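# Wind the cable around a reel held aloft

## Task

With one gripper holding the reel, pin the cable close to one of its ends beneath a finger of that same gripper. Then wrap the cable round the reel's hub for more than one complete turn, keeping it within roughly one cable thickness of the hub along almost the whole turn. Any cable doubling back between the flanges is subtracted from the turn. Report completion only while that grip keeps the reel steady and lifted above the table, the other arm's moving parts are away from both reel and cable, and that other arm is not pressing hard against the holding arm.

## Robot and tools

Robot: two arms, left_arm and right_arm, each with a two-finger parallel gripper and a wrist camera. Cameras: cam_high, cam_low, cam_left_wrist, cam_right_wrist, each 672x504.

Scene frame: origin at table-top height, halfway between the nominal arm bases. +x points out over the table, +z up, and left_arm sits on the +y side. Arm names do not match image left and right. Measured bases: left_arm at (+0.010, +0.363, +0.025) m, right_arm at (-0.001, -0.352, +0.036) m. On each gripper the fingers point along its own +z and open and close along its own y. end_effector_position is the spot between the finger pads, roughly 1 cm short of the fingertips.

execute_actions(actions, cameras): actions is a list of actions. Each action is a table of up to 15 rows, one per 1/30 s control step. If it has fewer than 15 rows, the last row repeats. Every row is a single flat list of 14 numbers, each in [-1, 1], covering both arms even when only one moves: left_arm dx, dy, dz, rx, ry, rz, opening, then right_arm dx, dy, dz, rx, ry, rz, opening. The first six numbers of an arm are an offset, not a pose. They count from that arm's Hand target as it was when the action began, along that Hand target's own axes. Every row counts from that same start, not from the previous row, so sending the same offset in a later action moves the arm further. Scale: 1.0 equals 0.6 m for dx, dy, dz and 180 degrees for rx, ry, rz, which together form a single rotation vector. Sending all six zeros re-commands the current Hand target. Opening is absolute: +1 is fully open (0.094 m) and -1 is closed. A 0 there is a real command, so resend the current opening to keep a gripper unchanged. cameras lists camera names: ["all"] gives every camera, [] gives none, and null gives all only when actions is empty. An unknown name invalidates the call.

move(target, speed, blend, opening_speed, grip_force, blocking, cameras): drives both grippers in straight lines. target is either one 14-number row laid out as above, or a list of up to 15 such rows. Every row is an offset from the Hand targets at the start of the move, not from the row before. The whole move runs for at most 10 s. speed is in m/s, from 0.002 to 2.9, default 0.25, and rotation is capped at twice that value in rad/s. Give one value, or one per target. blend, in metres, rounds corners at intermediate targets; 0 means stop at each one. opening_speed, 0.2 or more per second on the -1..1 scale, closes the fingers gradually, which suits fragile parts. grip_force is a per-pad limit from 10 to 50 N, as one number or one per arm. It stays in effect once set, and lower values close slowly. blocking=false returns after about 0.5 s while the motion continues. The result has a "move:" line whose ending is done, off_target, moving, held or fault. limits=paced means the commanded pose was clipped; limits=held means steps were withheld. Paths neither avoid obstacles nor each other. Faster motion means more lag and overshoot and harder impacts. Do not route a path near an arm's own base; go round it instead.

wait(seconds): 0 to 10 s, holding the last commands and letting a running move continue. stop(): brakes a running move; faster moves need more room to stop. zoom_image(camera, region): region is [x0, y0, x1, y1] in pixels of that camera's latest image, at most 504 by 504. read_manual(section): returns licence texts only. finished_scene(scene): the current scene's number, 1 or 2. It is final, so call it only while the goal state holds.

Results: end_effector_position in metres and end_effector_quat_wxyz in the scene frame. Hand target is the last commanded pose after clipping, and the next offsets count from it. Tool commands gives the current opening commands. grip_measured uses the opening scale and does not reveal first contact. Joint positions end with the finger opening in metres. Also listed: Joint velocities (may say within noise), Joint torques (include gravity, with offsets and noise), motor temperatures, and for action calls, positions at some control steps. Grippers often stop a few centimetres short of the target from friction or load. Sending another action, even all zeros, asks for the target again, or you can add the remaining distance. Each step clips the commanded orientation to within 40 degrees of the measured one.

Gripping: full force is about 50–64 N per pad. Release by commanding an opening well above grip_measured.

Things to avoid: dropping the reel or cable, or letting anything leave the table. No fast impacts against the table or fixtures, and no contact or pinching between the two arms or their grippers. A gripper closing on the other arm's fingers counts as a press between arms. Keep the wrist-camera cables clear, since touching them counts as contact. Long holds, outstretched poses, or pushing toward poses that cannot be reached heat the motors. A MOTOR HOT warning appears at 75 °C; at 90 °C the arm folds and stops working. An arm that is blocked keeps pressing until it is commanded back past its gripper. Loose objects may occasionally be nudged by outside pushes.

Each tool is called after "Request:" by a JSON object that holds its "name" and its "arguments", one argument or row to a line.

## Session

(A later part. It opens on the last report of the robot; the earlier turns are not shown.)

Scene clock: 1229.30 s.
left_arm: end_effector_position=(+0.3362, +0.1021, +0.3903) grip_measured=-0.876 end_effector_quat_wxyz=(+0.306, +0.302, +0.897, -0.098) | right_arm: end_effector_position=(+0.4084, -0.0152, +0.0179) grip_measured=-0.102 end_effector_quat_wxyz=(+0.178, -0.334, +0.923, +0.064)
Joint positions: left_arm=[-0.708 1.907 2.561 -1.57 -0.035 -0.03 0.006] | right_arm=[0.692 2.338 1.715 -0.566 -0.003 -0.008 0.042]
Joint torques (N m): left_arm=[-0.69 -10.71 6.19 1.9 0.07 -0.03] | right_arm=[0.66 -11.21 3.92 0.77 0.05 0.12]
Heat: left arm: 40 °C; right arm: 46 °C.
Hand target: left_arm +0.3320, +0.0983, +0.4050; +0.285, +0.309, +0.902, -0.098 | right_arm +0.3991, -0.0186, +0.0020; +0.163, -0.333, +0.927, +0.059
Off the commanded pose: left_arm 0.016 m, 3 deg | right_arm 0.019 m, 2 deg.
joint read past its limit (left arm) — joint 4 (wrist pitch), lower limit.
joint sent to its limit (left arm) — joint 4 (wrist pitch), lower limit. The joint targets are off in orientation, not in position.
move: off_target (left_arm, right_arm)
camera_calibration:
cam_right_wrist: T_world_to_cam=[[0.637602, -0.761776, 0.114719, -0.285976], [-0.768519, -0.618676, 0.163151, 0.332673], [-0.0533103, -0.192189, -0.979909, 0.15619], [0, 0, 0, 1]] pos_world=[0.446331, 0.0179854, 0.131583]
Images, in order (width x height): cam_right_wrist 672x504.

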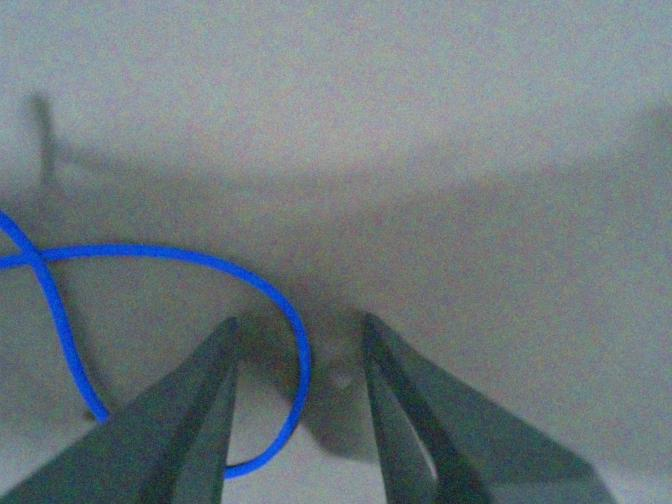

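Request:
{"name": "move", "arguments": {
  "target": [0,0,0,0,0,0,-1,0,0,-0.004,0,0,0,-1],
  "speed": 0.1,
  "opening_speed": 1.2,
  "cameras": ["cam_right_wrist"]
}}

Scene clock: 1233.60 s.
left_arm: end_effector_position=(+0.3362, +0.1021, +0.3903) grip_measured=-0.876 end_effector_quat_wxyz=(+0.306, +0.302, +0.897, -0.098) | right_arm: end_effector_position=(+0.4109, -0.0126, +0.0184) grip_measured=-0.962 end_effector_quat_wxyz=(+0.186, -0.334, +0.922, +0.067)
Joint positions: left_arm=[-0.708 1.907 2.561 -1.57 -0.035 -0.03 0.006] | right_arm=[0.693 2.338 1.71 -0.544 -0.002 -0.007 0.002]
Joint torques (N m): left_arm=[-0.68 -10.7 6.24 1.9 0.05 -0.02] | right_arm=[0.62 -11.89 4.33 0.58 0.05 0.08]
Heat: left arm: 40 °C; right arm: 46 °C.
Hand target: left_arm +0.3320, +0.0983, +0.4050; +0.285, +0.309, +0.902, -0.098 | right_arm +0.3983, -0.0192, +0.0042; +0.163, -0.333, +0.927, +0.059
Off the commanded pose: left_arm 0.016 m, 3 deg | right_arm 0.020 m, 3 deg.
joint read past its limit (left arm) — joint 4 (wrist pitch), lower limit.
joint sent to its limit (left arm) — joint 4 (wrist pitch), lower limit. The joint targets are off in orientation, not in position.
move: off_target (left_arm, right_arm)
camera_calibration:
cam_right_wrist: T_world_to_cam=[[0.635765, -0.763085, 0.116204, -0.284935], [-0.770886, -0.620061, 0.145806, 0.337344], [-0.0392093, -0.182278, -0.982465, 0.151731], [0, 0, 0, 1]] pos_world=[0.447154, 0.0194013, 0.132994]
Images, in order (width x height): cam_right_wrist 672x504.

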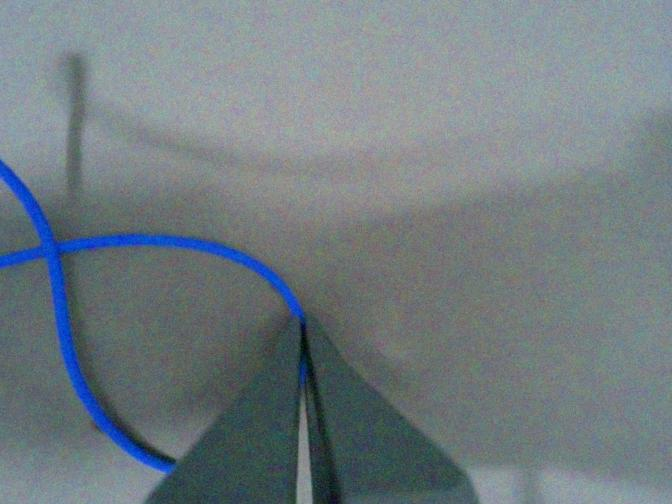

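Request:
{"name": "move", "arguments": {
  "target": [0,0,0,0,0,0,-1,-0.04,0,-0.11,0,0,0,-1],
  "speed": 0.12,
  "cameras": ["cam_right_wrist","cam_high","cam_low"]
}}

Scene clock: 1238.40 s.
left_arm: end_effector_position=(+0.3362, +0.1021, +0.3903) grip_measured=-0.876 end_effector_quat_wxyz=(+0.306, +0.302, +0.897, -0.098) | right_arm: end_effector_position=(+0.3943, -0.0263, +0.0543) grip_measured=-0.967 end_effector_quat_wxyz=(+0.143, -0.337, +0.929, +0.052)
Joint positions: left_arm=[-0.708 1.907 2.561 -1.57 -0.035 -0.03 0.006] | right_arm=[0.693 2.282 1.796 -0.779 -0.002 -0.007 0.002]
Joint torques (N m): left_arm=[-0.64 -10.66 6.2 1.89 0.06 -0.01] | right_arm=[0.62 -14.5 8.73 0.48 0.06 0.09]
Heat: left arm: 40 °C; right arm: 45 °C.
Hand target: left_arm +0.3320, +0.0983, +0.4050; +0.285, +0.309, +0.902, -0.098 | right_arm +0.3985, -0.0191, +0.0745; +0.163, -0.333, +0.927, +0.059
Off the commanded pose: left_arm 0.016 m, 3 deg | right_arm 0.022 m, 2 deg.
joint read past its limit (left arm) — joint 4 (wrist pitch), lower limit.
joint sent to its limit (left arm) — joint 4 (wrist pitch), lower limit. The joint targets are off in orientation, not in position.
move: off_target (left_arm, right_arm)
camera_calibration:
cam_right_wrist: T_world_to_cam=[[0.644045, -0.756287, 0.115045, -0.291918], [-0.757181, -0.608793, 0.236746, 0.30079], [-0.109009, -0.239584, -0.964736, 0.208947], [0, 0, 0, 1]] pos_world=[0.438538, 0.0124055, 0.163951]
Images, in order (width x height): cam_high 672x504, cam_low 672x504, cam_right_wrist 672x504.

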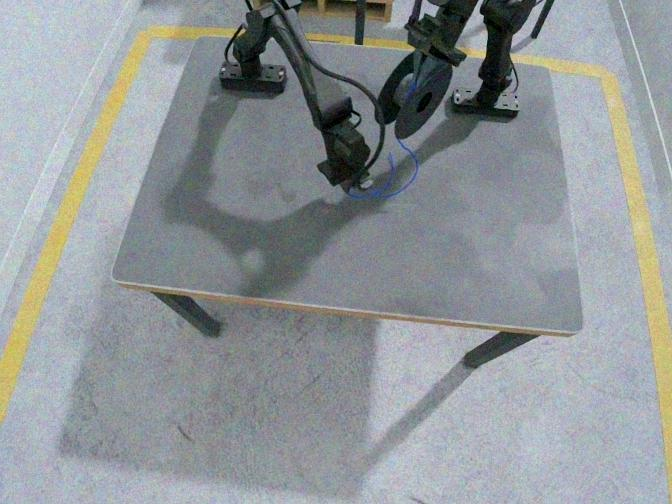

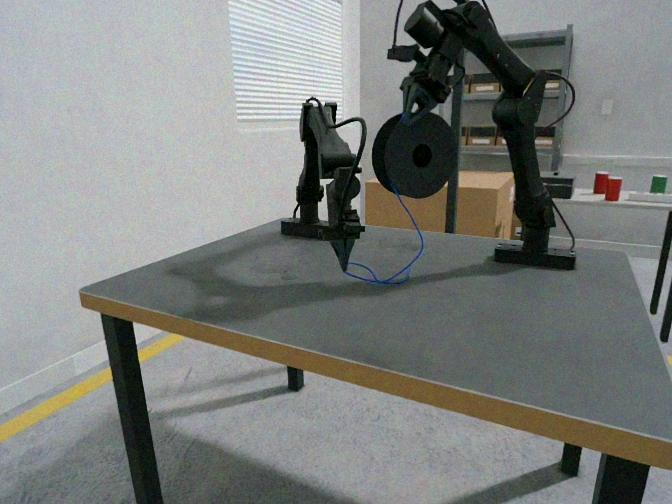

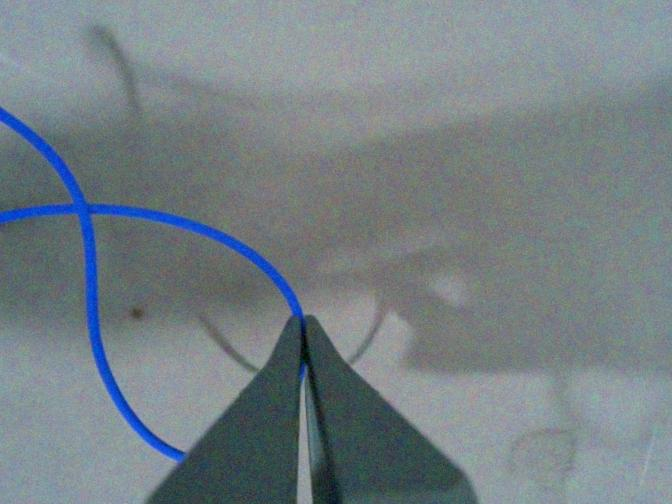

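Request:
{"name": "move", "arguments": {
  "target": [
    [0,0,0,0,0,0,-1,0.0967,-0.2813,-0.0272,0,0,0,-1],
    [0,0,0,0,0,0,-1,-0.1055,-0.4225,0.0908,0,0,0,-1]
  ],
  "speed": 0.25,
  "blend": [0.04,0],
  "cameras": ["cam_right_wrist","cam_high","cam_low"]
}}

Scene clock: 1301.27 s.
left_arm: end_effector_position=(+0.3361, +0.1020, +0.3903) grip_measured=-0.876 end_effector_quat_wxyz=(+0.306, +0.302, +0.897, -0.098) | right_arm: end_effector_position=(+0.6181, -0.1645, +0.0454) grip_measured=-0.967 end_effector_quat_wxyz=(+0.256, -0.318, +0.912, +0.045)
Joint positions: left_arm=[-0.708 1.907 2.561 -1.57 -0.034 -0.03 0.006] | right_arm=[0.264 2.9 2.837 -0.997 -0.126 -0.381 0.002]
Joint torques (N m): left_arm=[-0.68 -10.65 6.2 1.9 0.05 -0.03] | right_arm=[-0.53 -14.08 9.57 0.7 -0.21 -0.1]
Motor temperatures (°C): left_arm=[28 38 38 40 28 27 31] | right_arm=[27 46 44 42 29 28 30]
Heat: left arm: 40 °C; right arm: 46 °C.
Hand target: left_arm +0.3320, +0.0983, +0.4050; +0.285, +0.309, +0.902, -0.098 | right_arm +0.6198, -0.1649, +0.0446; +0.163, -0.333, +0.927, +0.059
Off the commanded pose: left_arm 0.016 m, 3 deg | right_arm 0.002 m, 11 deg.
elbow stopped short (right arm): the move would have taken joint 3 (elbow) straighter than the controller allows.
joint read past its limit (left arm) — joint 4 (wrist pitch), lower limit.
joint sent to its limit (left arm) — joint 4 (wrist pitch), lower limit. The joint targets are off in orientation, not in position.
move: off_target (left_arm, right_arm)
camera_calibration:
cam_right_wrist: T_world_to_cam=[[0.582952, -0.78928, 0.192885, -0.510899], [-0.806901, -0.590218, 0.0235213, 0.431654], [0.0952793, -0.169351, -0.980939, 0.0775782], [0, 0, 0, 1]] pos_world=[0.638739, -0.135334, 0.164491]
Images, in order (width x height): cam_high 672x504, cam_low 672x504, cam_right_wrist 672x504.

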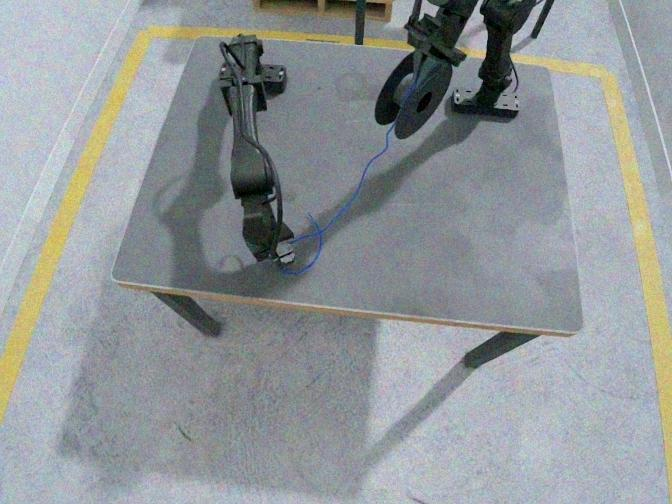

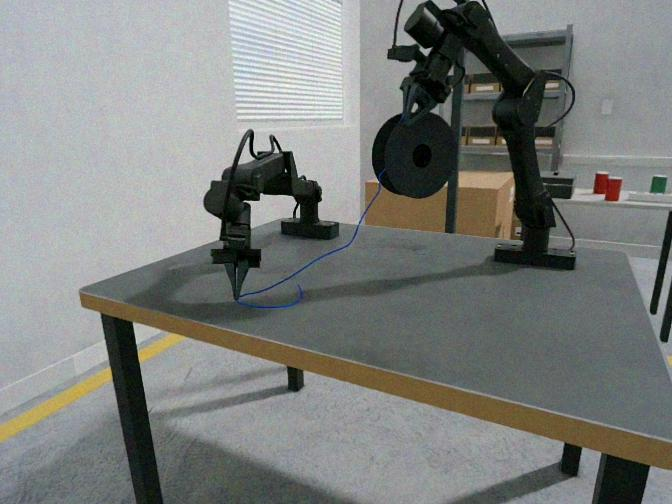

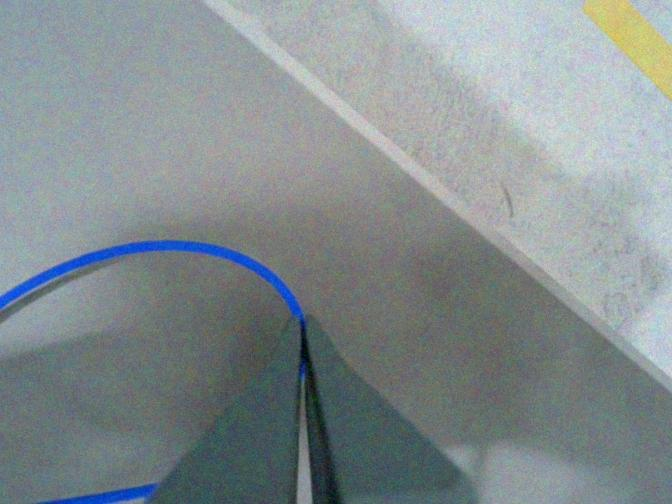

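Request:
{"name": "move", "arguments": {
  "target": [
    [0,0,0,0,0,0,-1,0.0171,0,0.045,0,0,0,-1],
    [0,0,0,0,0,0,-1,0.0171,0,0.045,0,0,0,-0.2],
    [0,0,0,0,0,0,-1,-0.0456,0,-0.1253,0,0,0,-0.2],
    [0,0,0,0,0,0,-1,0.0157,0.2533,-0.1662,-0.0181,0.0178,0.4347,-0.2]
  ],
  "speed": [0.12,0.1,0.2,0.3],
  "blend": [0,0,0.02,0],
  "opening_speed": 1.5,
  "cameras": ["cam_right_wrist","cam_high","cam_low"]
}}

Scene clock: 1329.87 s.
left_arm: end_effector_position=(+0.3361, +0.1020, +0.3903) grip_measured=-0.876 end_effector_quat_wxyz=(+0.306, +0.302, +0.897, -0.098) | right_arm: end_effector_position=(+0.4944, -0.0749, +0.1138) grip_measured=-0.202 end_effector_quat_wxyz=(+0.048, +0.317, +0.935, +0.152)
Joint positions: left_arm=[-0.708 1.907 2.561 -1.57 -0.034 -0.03 0.006] | right_arm=[0.468 2.723 2.848 -1.409 -0.145 1.137 0.037]
Joint torques (N m): left_arm=[-0.61 -10.63 6.16 1.89 0.07 -0.03] | right_arm=[0.2 -18.35 5.5 0.35 -0.11 0.16]
Heat: left arm: 40 °C; right arm: 49 °C.
Hand target: left_arm +0.3320, +0.0983, +0.4050; +0.285, +0.309, +0.902, -0.098 | right_arm +0.4902, -0.0751, +0.1353; +0.056, +0.321, +0.931, +0.164
Off the commanded pose: left_arm 0.016 m, 3 deg | right_arm 0.022 m, 2 deg.
elbow stopped short (right arm): the move would have taken joint 3 (elbow) straighter than the controller allows.
joint read past its limit (left arm) — joint 4 (wrist pitch), lower limit.
joint sent to its limit (left arm) — joint 4 (wrist pitch), lower limit. The joint targets are off in orientation, not in position.
move: off_target (left_arm, right_arm); target 2's new opening was sent with right_arm's hand 0.009 m and 9 deg from that target
camera_calibration:
cam_right_wrist: T_world_to_cam=[[-0.558035, -0.801995, -0.213076, 0.228149], [-0.766354, 0.399593, 0.503017, 0.382726], [-0.318274, 0.443993, -0.837599, 0.405729], [0, 0, 0, 1]] pos_world=[0.549752, -0.150101, 0.195934]
Images, in order (width x height): cam_high 672x504, cam_low 672x504, cam_right_wrist 672x504.

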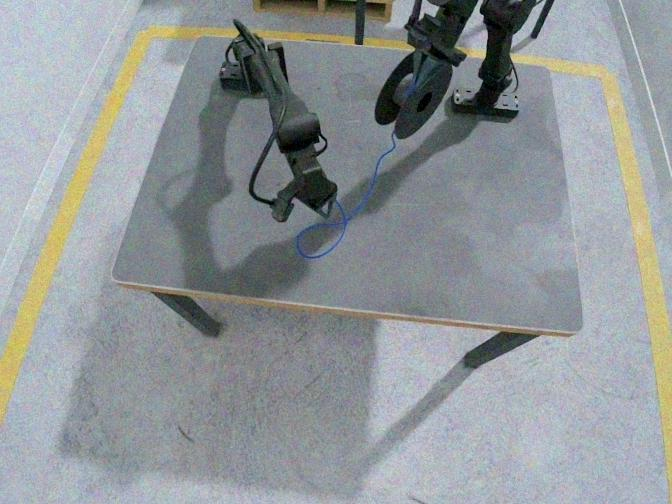

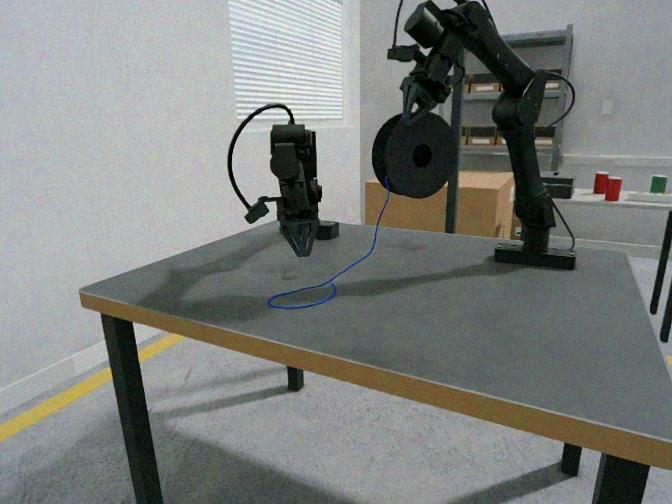

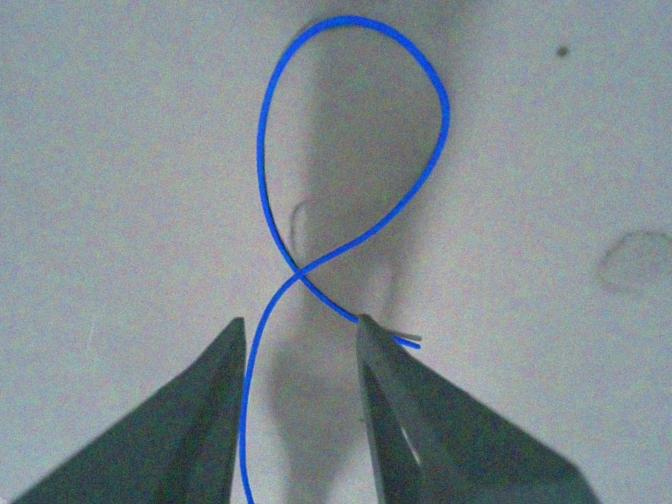

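Request:
{"name": "move", "arguments": {
  "target": [0,0,0,0,0,0,-1,0.0423,-0.049,0.1335,0,0,0.2444,-0.2],
  "speed": 0.2,
  "cameras": ["cam_right_wrist"]
}}

Scene clock: 1367.47 s.
left_arm: end_effector_position=(+0.3361, +0.1020, +0.3903) grip_measured=-0.876 end_effector_quat_wxyz=(+0.306, +0.302, +0.897, -0.098) | right_arm: end_effector_position=(+0.4699, -0.0616, +0.0334) grip_measured=-0.202 end_effector_quat_wxyz=(-0.019, +0.644, +0.748, +0.162)
Joint positions: left_arm=[-0.708 1.907 2.561 -1.57 -0.034 -0.03 0.006] | right_arm=[0.509 2.502 2.098 -0.872 -0.147 1.948 0.037]
Joint torques (N m): left_arm=[-0.76 -10.65 6.19 1.89 0.04 -0.02] | right_arm=[0.49 -17.05 5.31 0.59 0.08 0.2]
Motor temperatures (°C): left_arm=[28 38 38 41 28 27 31] | right_arm=[27 57 44 40 29 28 29]
Heat: left arm: 41 °C; right arm: 57 °C.
Hand target: left_arm +0.3320, +0.0983, +0.4050; +0.285, +0.309, +0.902, -0.098 | right_arm +0.4700, -0.0596, +0.0498; -0.009, +0.646, +0.743, +0.173
Off the commanded pose: left_arm 0.016 m, 3 deg | right_arm 0.017 m, 2 deg.
joint read past its limit (left arm) — joint 4 (wrist pitch), lower limit.
joint sent to its limit (left arm) — joint 4 (wrist pitch), lower limit. The joint targets are off in orientation, not in position.
move: off_target (left_arm, right_arm)
camera_calibration:
cam_right_wrist: T_world_to_cam=[[-0.973866, -0.188323, -0.126965, 0.438301], [-0.222676, 0.681573, 0.697046, 0.154488], [-0.044734, 0.707102, -0.705696, 0.20795], [0, 0, 0, 1]] pos_world=[0.470549, -0.169795, 0.0947127]
Images, in order (width x height): cam_right_wrist 672x504.

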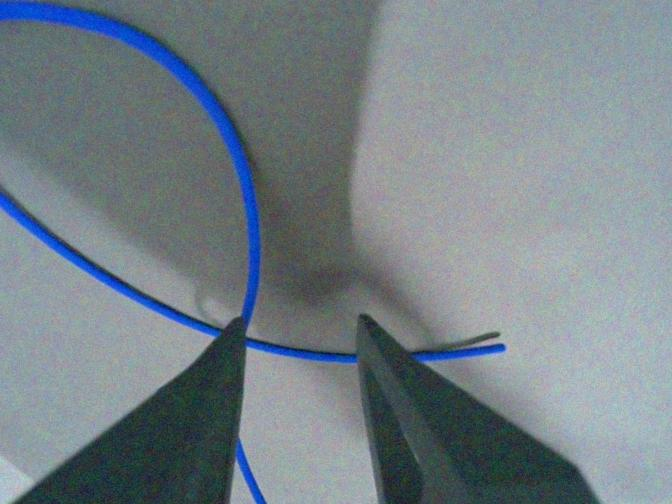

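Request:
{"name": "move", "arguments": {
  "target": [
    [0,0,0,0,0,0,-1,-0.0118,0.0227,0.0402,0,0,0,-0.2],
    [0,0,0,0,0,0,-1,-0.0118,0.0227,0.0402,0,0,0,-1]
  ],
  "speed": 0.08,
  "opening_speed": 1.2,
  "cameras": ["cam_right_wrist"]
}}

Scene clock: 1379.50 s.
left_arm: end_effector_position=(+0.3361, +0.1020, +0.3903) grip_measured=-0.876 end_effector_quat_wxyz=(+0.306, +0.302, +0.897, -0.098) | right_arm: end_effector_position=(+0.4826, -0.0546, +0.0307) grip_measured=-0.943 end_effector_quat_wxyz=(-0.014, +0.642, +0.746, +0.175)
Joint positions: left_arm=[-0.708 1.907 2.561 -1.57 -0.034 -0.03 0.006] | right_arm=[0.509 2.55 2.169 -0.869 -0.147 1.948 0.003]
Joint torques (N m): left_arm=[-0.68 -10.69 6.19 1.87 0.06 -0.01] | right_arm=[-0.57 -12.44 9.54 0.47 0.01 0]
Motor temperatures (°C): left_arm=[28 39 38 41 28 27 31] | right_arm=[27 55 44 39 29 28 29]
Heat: left arm: 41 °C; right arm: 55 °C.
Hand target: left_arm +0.3320, +0.0983, +0.4050; +0.285, +0.309, +0.902, -0.098 | right_arm +0.4894, -0.0585, +0.0289; -0.009, +0.646, +0.743, +0.173
Off the commanded pose: left_arm 0.016 m, 3 deg | right_arm 0.008 m, 1 deg.
joint read past its limit (left arm) — joint 4 (wrist pitch), lower limit.
joint sent to its limit (left arm) — joint 4 (wrist pitch), lower limit. The joint targets are off in orientation, not in position.
move: off_target (left_arm)
camera_calibration:
cam_right_wrist: T_world_to_cam=[[-0.970752, -0.185852, -0.151988, 0.451086], [-0.238452, 0.672632, 0.700504, 0.161377], [-0.0279581, 0.716258, -0.697276, 0.193865], [0, 0, 0, 1]] pos_world=[0.481794, -0.163569, 0.090692]
Images, in order (width x height): cam_right_wrist 672x504.

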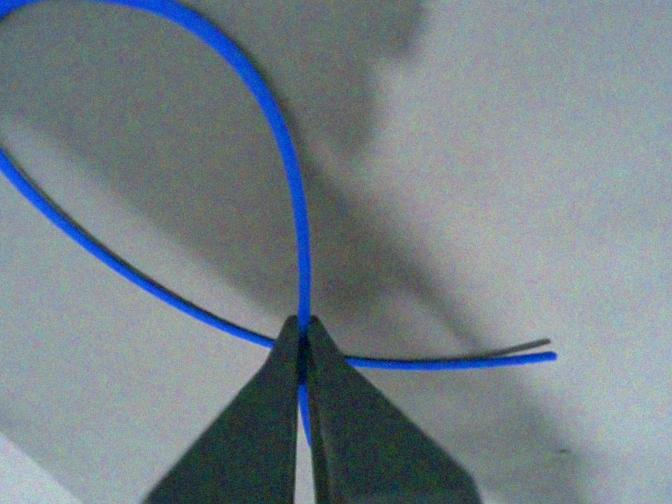

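Request:
{"name": "move", "arguments": {
  "target": [
    [0,0,0,0,0,0,-1,0.0068,0.0305,-0.1693,-0.3583,0.1092,-0.2688,-1],
    [0,0,0,0,0,0,-1,-0.1028,0.2097,-0.3558,-0.3583,0.1092,-0.2688,-1]
  ],
  "speed": 0.3,
  "blend": [0.02,0],
  "cameras": ["cam_left_wrist","cam_high","cam_low"]
}}

Scene clock: 1410.30 s.
left_arm: end_effector_position=(+0.3361, +0.1020, +0.3903) grip_measured=-0.876 end_effector_quat_wxyz=(+0.306, +0.302, +0.897, -0.098) | right_arm: end_effector_position=(+0.5750, -0.1647, +0.2285) grip_measured=-0.943 end_effector_quat_wxyz=(+0.260, +0.196, +0.718, +0.615)
Joint positions: left_arm=[-0.708 1.907 2.561 -1.57 -0.034 -0.03 0.006] | right_arm=[0.103 2.184 1.485 0.542 -0.801 1.325 0.003]
Joint torques (N m): left_arm=[-0.59 -10.59 6.24 1.88 0.06 -0.05] | right_arm=[0.24 -13.08 9.03 1.38 -0.13 -0.32]
Heat: left arm: 41 °C; right arm: 53 °C.
Hand target: left_arm +0.3320, +0.0983, +0.4050; +0.285, +0.309, +0.902, -0.098 | right_arm +0.5760, -0.1620, +0.2459; +0.276, +0.175, +0.716, +0.617
Off the commanded pose: left_arm 0.016 m, 3 deg | right_arm 0.018 m, 3 deg.
joint read past its limit (left arm) — joint 4 (wrist pitch), lower limit.
joint sent to its limit (left arm) — joint 4 (wrist pitch), lower limit. The joint targets are off in orientation, not in position.
move: off_target (left_arm, right_arm)
camera_calibration:
cam_left_wrist: T_world_to_cam=[[-0.61461, -0.785823, 0.068822, 0.251473], [-0.786429, 0.603598, -0.131141, 0.28584], [0.0615128, -0.134724, -0.988972, 0.503867], [0, 0, 0, 1]] pos_world=[0.348357, 0.092964, 0.518489]
Images, in order (width x height): cam_high 672x504, cam_low 672x504, cam_left_wrist 672x504.

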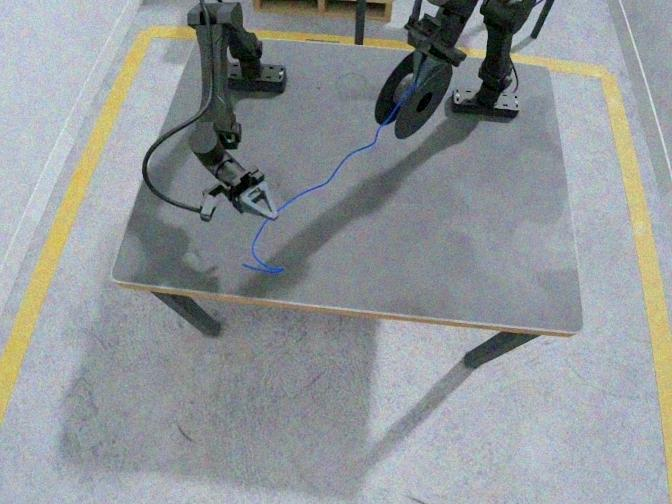

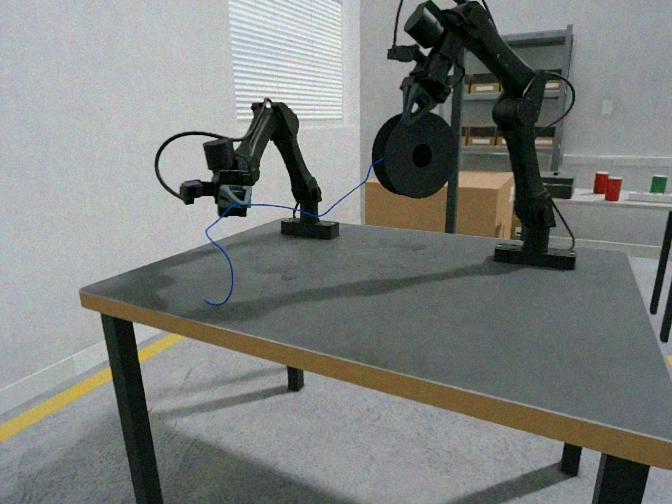

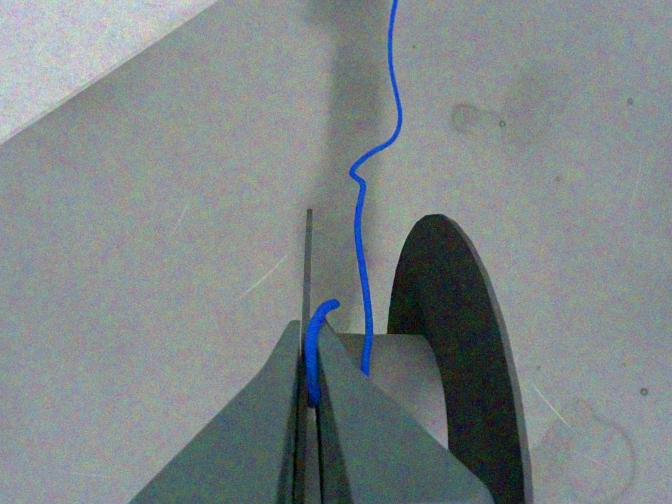

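Request:
{"name": "move", "arguments": {
  "target": [
    [0,0,0,0,0,0,-1,-0.091,0.034,-0.0045,0,0,0,-1],
    [0,0,0,0,0,0,-1,0.1423,-0.1303,-0.0373,0,0,0,-1],
    [0,0,0,0,0,0,-1,0.381,-0.1393,0.0005,0,0,0,-1]
  ],
  "speed": 0.22,
  "blend": [0.0,0.04,0],
  "cameras": ["cam_left_wrist","cam_high","cam_low"]
}}

Scene clock: 1420.40 s.
left_arm: end_effector_position=(+0.3361, +0.1020, +0.3903) grip_measured=-0.876 end_effector_quat_wxyz=(+0.306, +0.302, +0.897, -0.098) | right_arm: end_effector_position=(+0.3956, -0.0415, +0.0869) grip_measured=-0.943 end_effector_quat_wxyz=(+0.226, +0.199, +0.757, +0.579)
Joint positions: left_arm=[-0.708 1.907 2.561 -1.57 -0.034 -0.03 0.006] | right_arm=[0.526 2.157 0.771 1.137 -0.409 1.355 0.003]
Joint torques (N m): left_arm=[-0.64 -10.65 6.24 1.9 0.03 -0.03] | right_arm=[-0.21 -9.81 3.64 2.93 0.12 -0.05]
Heat: left arm: 41 °C; right arm: 51 °C.
Hand target: left_arm +0.3320, +0.0983, +0.4050; +0.285, +0.309, +0.902, -0.098 | right_arm +0.4039, -0.0412, +0.1229; +0.276, +0.174, +0.716, +0.617
Off the commanded pose: left_arm 0.016 m, 3 deg | right_arm 0.037 m, 9 deg.
joint read past its limit (left arm) — joint 4 (wrist pitch), lower limit.
joint sent to its limit (left arm) — joint 4 (wrist pitch), lower limit. The joint targets are off in orientation, not in position.
move: off_target (left_arm, right_arm)
camera_calibration:
cam_left_wrist: T_world_to_cam=[[-0.61461, -0.785823, 0.068822, 0.251473], [-0.786429, 0.603598, -0.131141, 0.28584], [0.0615128, -0.134724, -0.988972, 0.503867], [0, 0, 0, 1]] pos_world=[0.348357, 0.092964, 0.518489]
Images, in order (width x height): cam_high 672x504, cam_low 672x504, cam_left_wrist 672x504.

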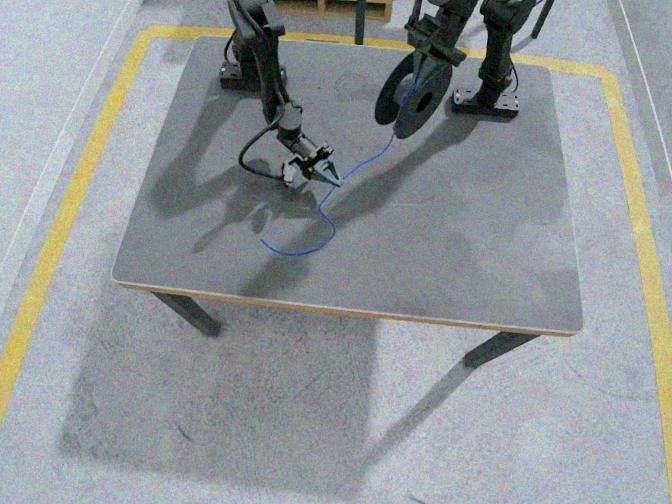

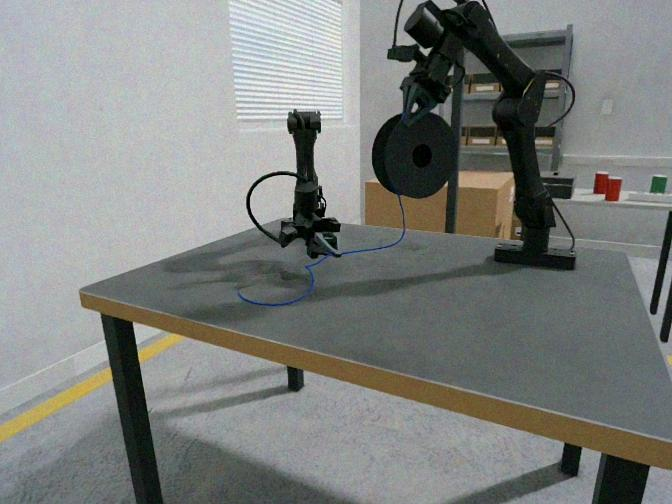

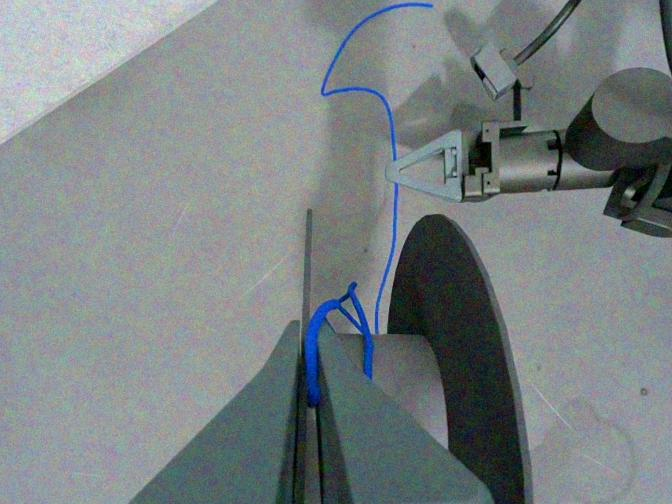

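Request:
{"name": "move", "arguments": {
  "target": [
    [0,0,0,0,0,0,-1,0.2438,0.056,0.032,0,0,0,-1],
    [0,0,0,0,0,0,-1,0.4715,0.1075,0.0478,0,0,0,-1],
    [0,0,0,0,0,0,-1,0.5843,0.232,0.0305,0,0,0,-1]
  ],
  "speed": 0.22,
  "blend": [0.04,0.04,0],
  "cameras": ["cam_left_wrist","cam_high","cam_low"]
}}

Scene clock: 1436.50 s.
left_arm: end_effector_position=(+0.3361, +0.1020, +0.3903) grip_measured=-0.876 end_effector_quat_wxyz=(+0.306, +0.302, +0.897, -0.098) | right_arm: end_effector_position=(+0.1222, +0.2041, +0.1739) grip_measured=-0.943 end_effector_quat_wxyz=(+0.271, +0.161, +0.730, +0.606)
Joint positions: left_arm=[-0.708 1.907 2.561 -1.57 -0.034 -0.03 0.006] | right_arm=[1.534 2.131 1.132 0.857 0.591 1.448 0.003]
Joint torques (N m): left_arm=[-0.7 -10.62 6.22 1.87 0.06 -0.01] | right_arm=[-0.27 -12.63 7.83 1.41 0.29 0.05]
Motor temperatures (°C): left_arm=[28 39 37 41 28 27 31] | right_arm=[27 50 44 56 29 28 30]
Heat: left arm: 41 °C; right arm: 56 °C.
Hand target: left_arm +0.3320, +0.0983, +0.4050; +0.285, +0.309, +0.902, -0.098 | right_arm +0.1267, +0.2049, +0.1946; +0.276, +0.175, +0.716, +0.617
Off the commanded pose: left_arm 0.016 m, 3 deg | right_arm 0.021 m, 3 deg.
joint read past its limit (left arm) — joint 4 (wrist pitch), lower limit.
joint sent to its limit (left arm) — joint 4 (wrist pitch), lower limit. The joint targets are off in orientation, not in position.
move: off_target (left_arm, right_arm)
camera_calibration:
cam_left_wrist: T_world_to_cam=[[-0.61461, -0.785823, 0.068822, 0.251473], [-0.786429, 0.603598, -0.131141, 0.28584], [0.0615128, -0.134724, -0.988972, 0.503867], [0, 0, 0, 1]] pos_world=[0.348357, 0.092964, 0.518489]
Images, in order (width x height): cam_high 672x504, cam_low 672x504, cam_left_wrist 672x504.

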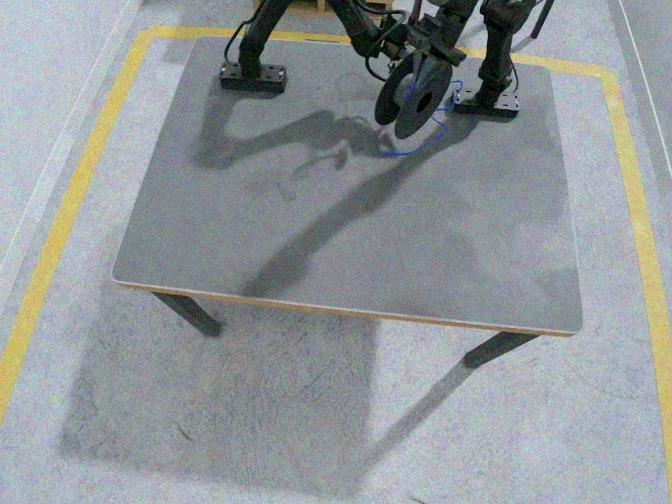

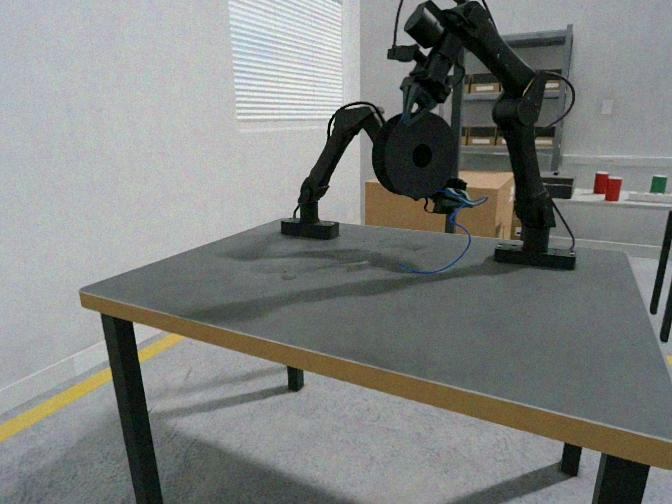

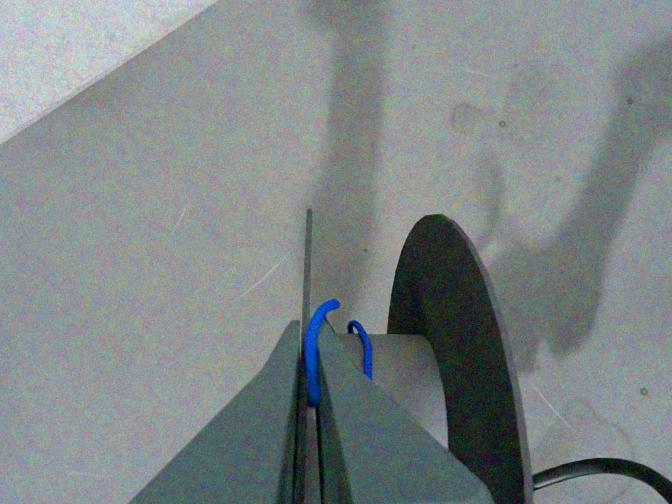

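Request:
{"name": "zoom_image", "arguments": {
  "camera": "cam_low",
  "region": [370, 100, 500, 290]
}}

Request:
{"name": "zoom_image", "arguments": {
  "camera": "cam_high",
  "region": [350, 20, 490, 160]
}}

Scaled by 2.653 from the camera's 672x504 image, which has a finer 960x720 frame.

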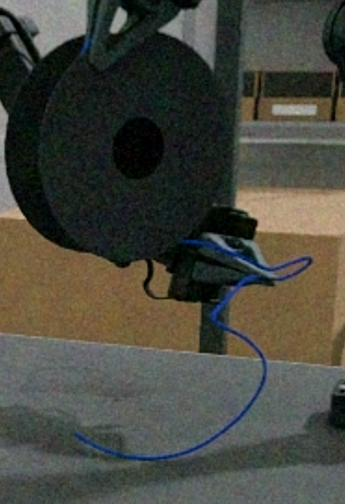

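Scaled by 3.600 from the camera's 672x504 image, which has a finer 960x720 frame.

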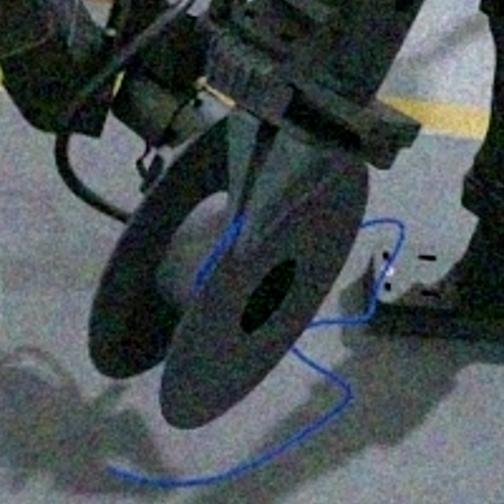

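Request:
{"name": "move", "arguments": {
  "target": [
    [0,0,0,0,0,0,-1,-0.0215,0.164,-0.0893,0,0,0,-1],
    [0,0,0,0,0,0,-1,-0.102,0.2793,-0.159,0,0,0,-1],
    [0,0,0,0,0,0,-1,-0.2408,0.2972,-0.1508,0,0,0,-1],
    [0,0,0,0,0,0,-1,-0.3928,0.2943,-0.1563,0,0,0,-1]
  ],
  "speed": 0.22,
  "blend": [0.03,0.03,0.03,0],
  "cameras": ["cam_left_wrist","cam_high","cam_low"]
}}

Request:
{"name": "zoom_image", "arguments": {
  "camera": "cam_high",
  "region": [330, 20, 470, 160]
}}

Request:
{"name": "zoom_image", "arguments": {
  "camera": "cam_low",
  "region": [340, 80, 480, 280]
}}

Scene clock: 1461.97 s.
left_arm: end_effector_position=(+0.3361, +0.1020, +0.3903) grip_measured=-0.876 end_effector_quat_wxyz=(+0.306, +0.302, +0.897, -0.098) | right_arm: end_effector_position=(+0.2395, +0.0276, +0.4156) grip_measured=-0.943 end_effector_quat_wxyz=(+0.269, +0.179, +0.715, +0.620)
Joint positions: left_arm=[-0.708 1.907 2.561 -1.57 -0.034 -0.03 0.006] | right_arm=[1.069 1.304 1.175 0.041 0.148 1.42 0.003]
Joint torques (N m): left_arm=[-0.77 -10.7 6.17 1.87 0.09 -0.01] | right_arm=[-0.21 -5.49 7.28 1.53 0.07 -0.21]
Motor temperatures (°C): left_arm=[28 39 37 41 28 27 31] | right_arm=[27 50 45 47 29 28 31]
Heat: left arm: 41 °C; right arm: 50 °C.
Hand target: left_arm +0.3320, +0.0982, +0.4050; +0.285, +0.309, +0.902, -0.098 | right_arm +0.2387, +0.0231, +0.4181; +0.276, +0.174, +0.716, +0.617
Off the commanded pose: left_arm 0.016 m, 3 deg | right_arm 0.005 m, 1 deg.
joint read past its limit (left arm) — joint 4 (wrist pitch), lower limit.
joint sent to its limit (left arm) — joint 4 (wrist pitch), lower limit. The joint targets are off in orientation, not in position.
move: off_target (left_arm)
camera_calibration:
cam_left_wrist: T_world_to_cam=[[-0.61485, -0.785602, 0.0692063, 0.251277], [-0.786265, 0.60382, -0.131106, 0.285666], [0.0612089, -0.135025, -0.98895, 0.503996], [0, 0, 0, 1]] pos_world=[0.348258, 0.0929649, 0.518489]
Images, in order (width x height): cam_high 672x504, cam_low 672x504, cam_left_wrist 672x504.

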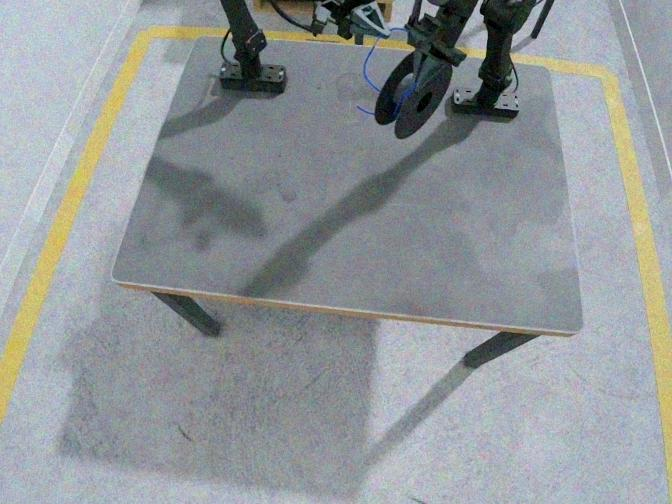

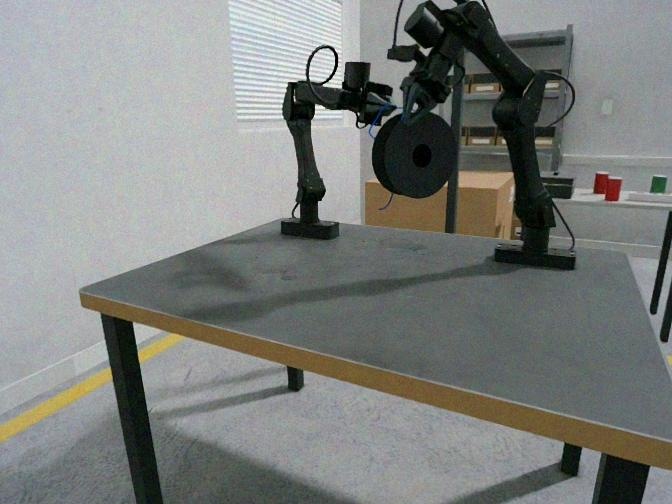

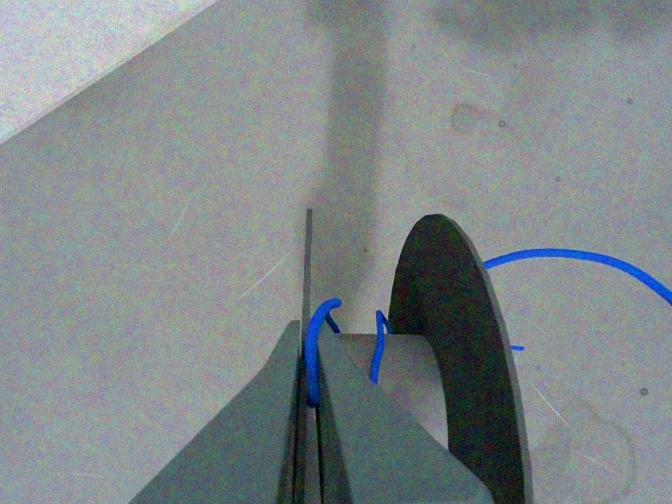

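Scaled by 3.600 from the camera's 672x504 image, which has a finer 960x720 frame.

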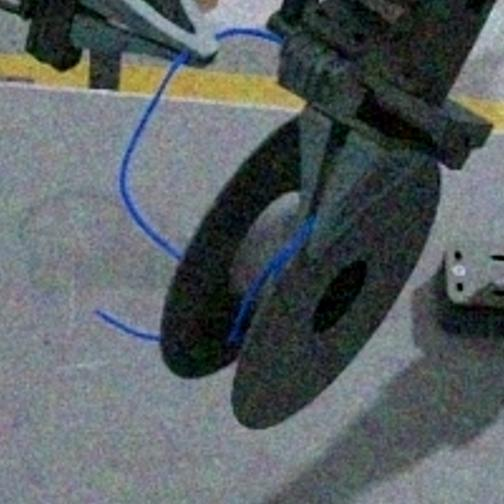

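Scaled by 2.520 from the camera's 672x504 image, which has a finer 960x720 frame.

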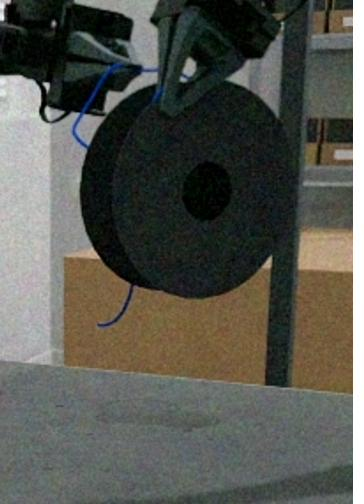

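Request:
{"name": "move", "arguments": {
  "target": [
    [0,0,0,0,0,0,-1,-0.1448,-0.0415,0.0245,0,0,0,-1],
    [0,0,0,0,0,0,-1,-0.2778,-0.0558,0.0405,0,0,0,-1]
  ],
  "speed": 0.2,
  "blend": [0.03,0],
  "cameras": ["cam_left_wrist","cam_high","cam_low"]
}}

Request:
{"name": "zoom_image", "arguments": {
  "camera": "cam_high",
  "region": [330, 20, 470, 160]
}}

Request:
{"name": "zoom_image", "arguments": {
  "camera": "cam_low",
  "region": [340, 80, 480, 280]
}}

Scene clock: 1479.33 s.
left_arm: end_effector_position=(+0.3361, +0.1020, +0.3903) grip_measured=-0.876 end_effector_quat_wxyz=(+0.306, +0.302, +0.897, -0.098) | right_arm: end_effector_position=(+0.3846, -0.0641, +0.3987) grip_measured=-0.943 end_effector_quat_wxyz=(+0.262, +0.189, +0.723, +0.611)
Joint positions: left_arm=[-0.708 1.907 2.561 -1.57 -0.034 -0.03 0.006] | right_arm=[0.492 1.459 1.264 0.066 -0.419 1.369 0.003]
Joint torques (N m): left_arm=[-0.75 -10.71 6.19 1.88 0.05 -0.02] | right_arm=[-0.08 -5.15 10.62 1.66 -0.02 -0.2]
Heat: left arm: 41 °C; right arm: 48 °C.
Hand target: left_arm +0.3320, +0.0983, +0.4049; +0.285, +0.309, +0.902, -0.098 | right_arm +0.3877, -0.0623, +0.4132; +0.276, +0.175, +0.716, +0.617
Off the commanded pose: left_arm 0.016 m, 3 deg | right_arm 0.015 m, 3 deg.
joint read past its limit (left arm) — joint 4 (wrist pitch), lower limit.
joint sent to its limit (left arm) — joint 4 (wrist pitch), lower limit. The joint targets are off in orientation, not in position.
move: off_target (left_arm, right_arm)
camera_calibration:
cam_left_wrist: T_world_to_cam=[[-0.61485, -0.785602, 0.0692063, 0.251277], [-0.786265, 0.60382, -0.131106, 0.285666], [0.0612089, -0.135025, -0.98895, 0.503996], [0, 0, 0, 1]] pos_world=[0.348258, 0.0929649, 0.518489]
Images, in order (width x height): cam_high 672x504, cam_low 672x504, cam_left_wrist 672x504.

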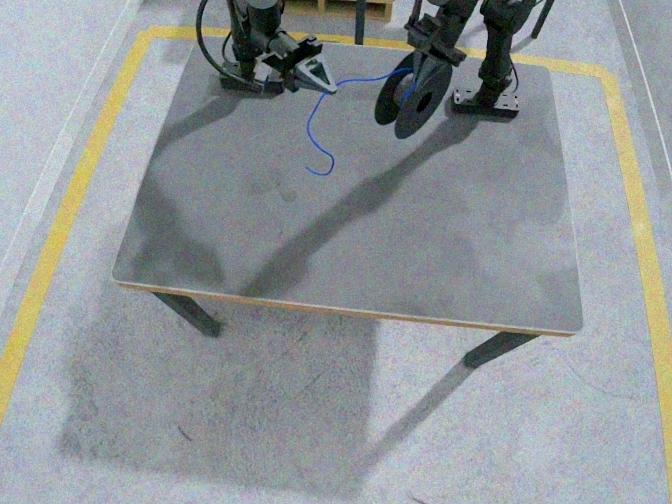

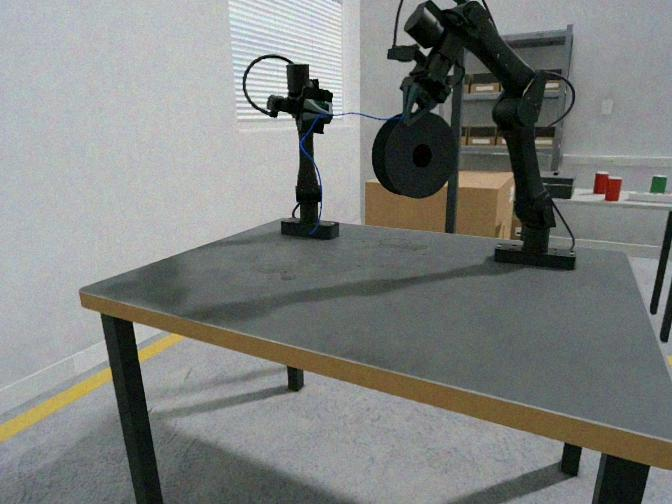

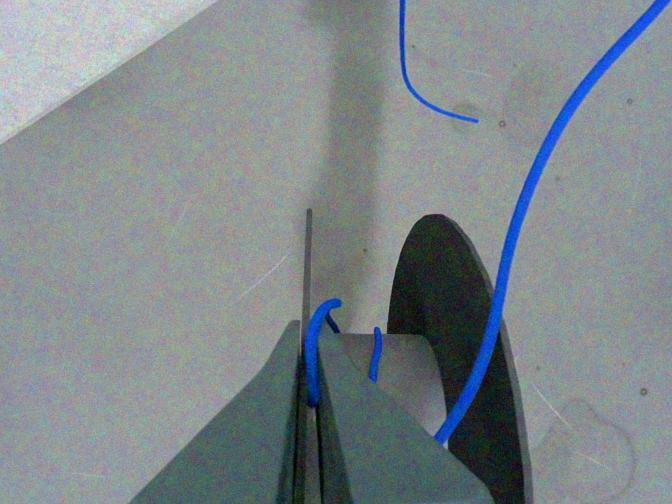

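Scaled by 3.600 from the camera's 672x504 image, which has a finer 960x720 frame.

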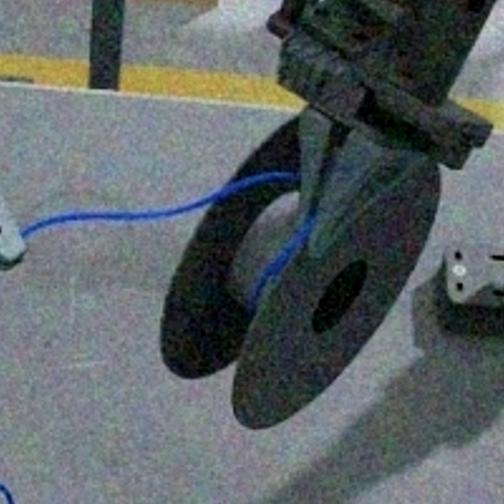

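Scaled by 2.520 from the camera's 672x504 image, which has a finer 960x720 frame.

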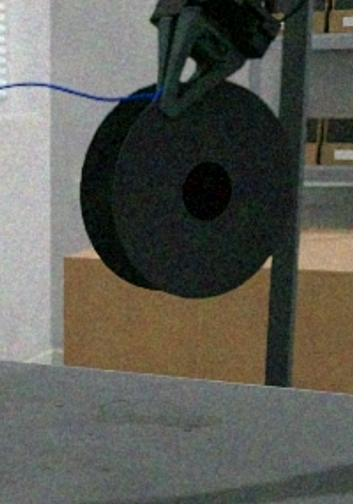

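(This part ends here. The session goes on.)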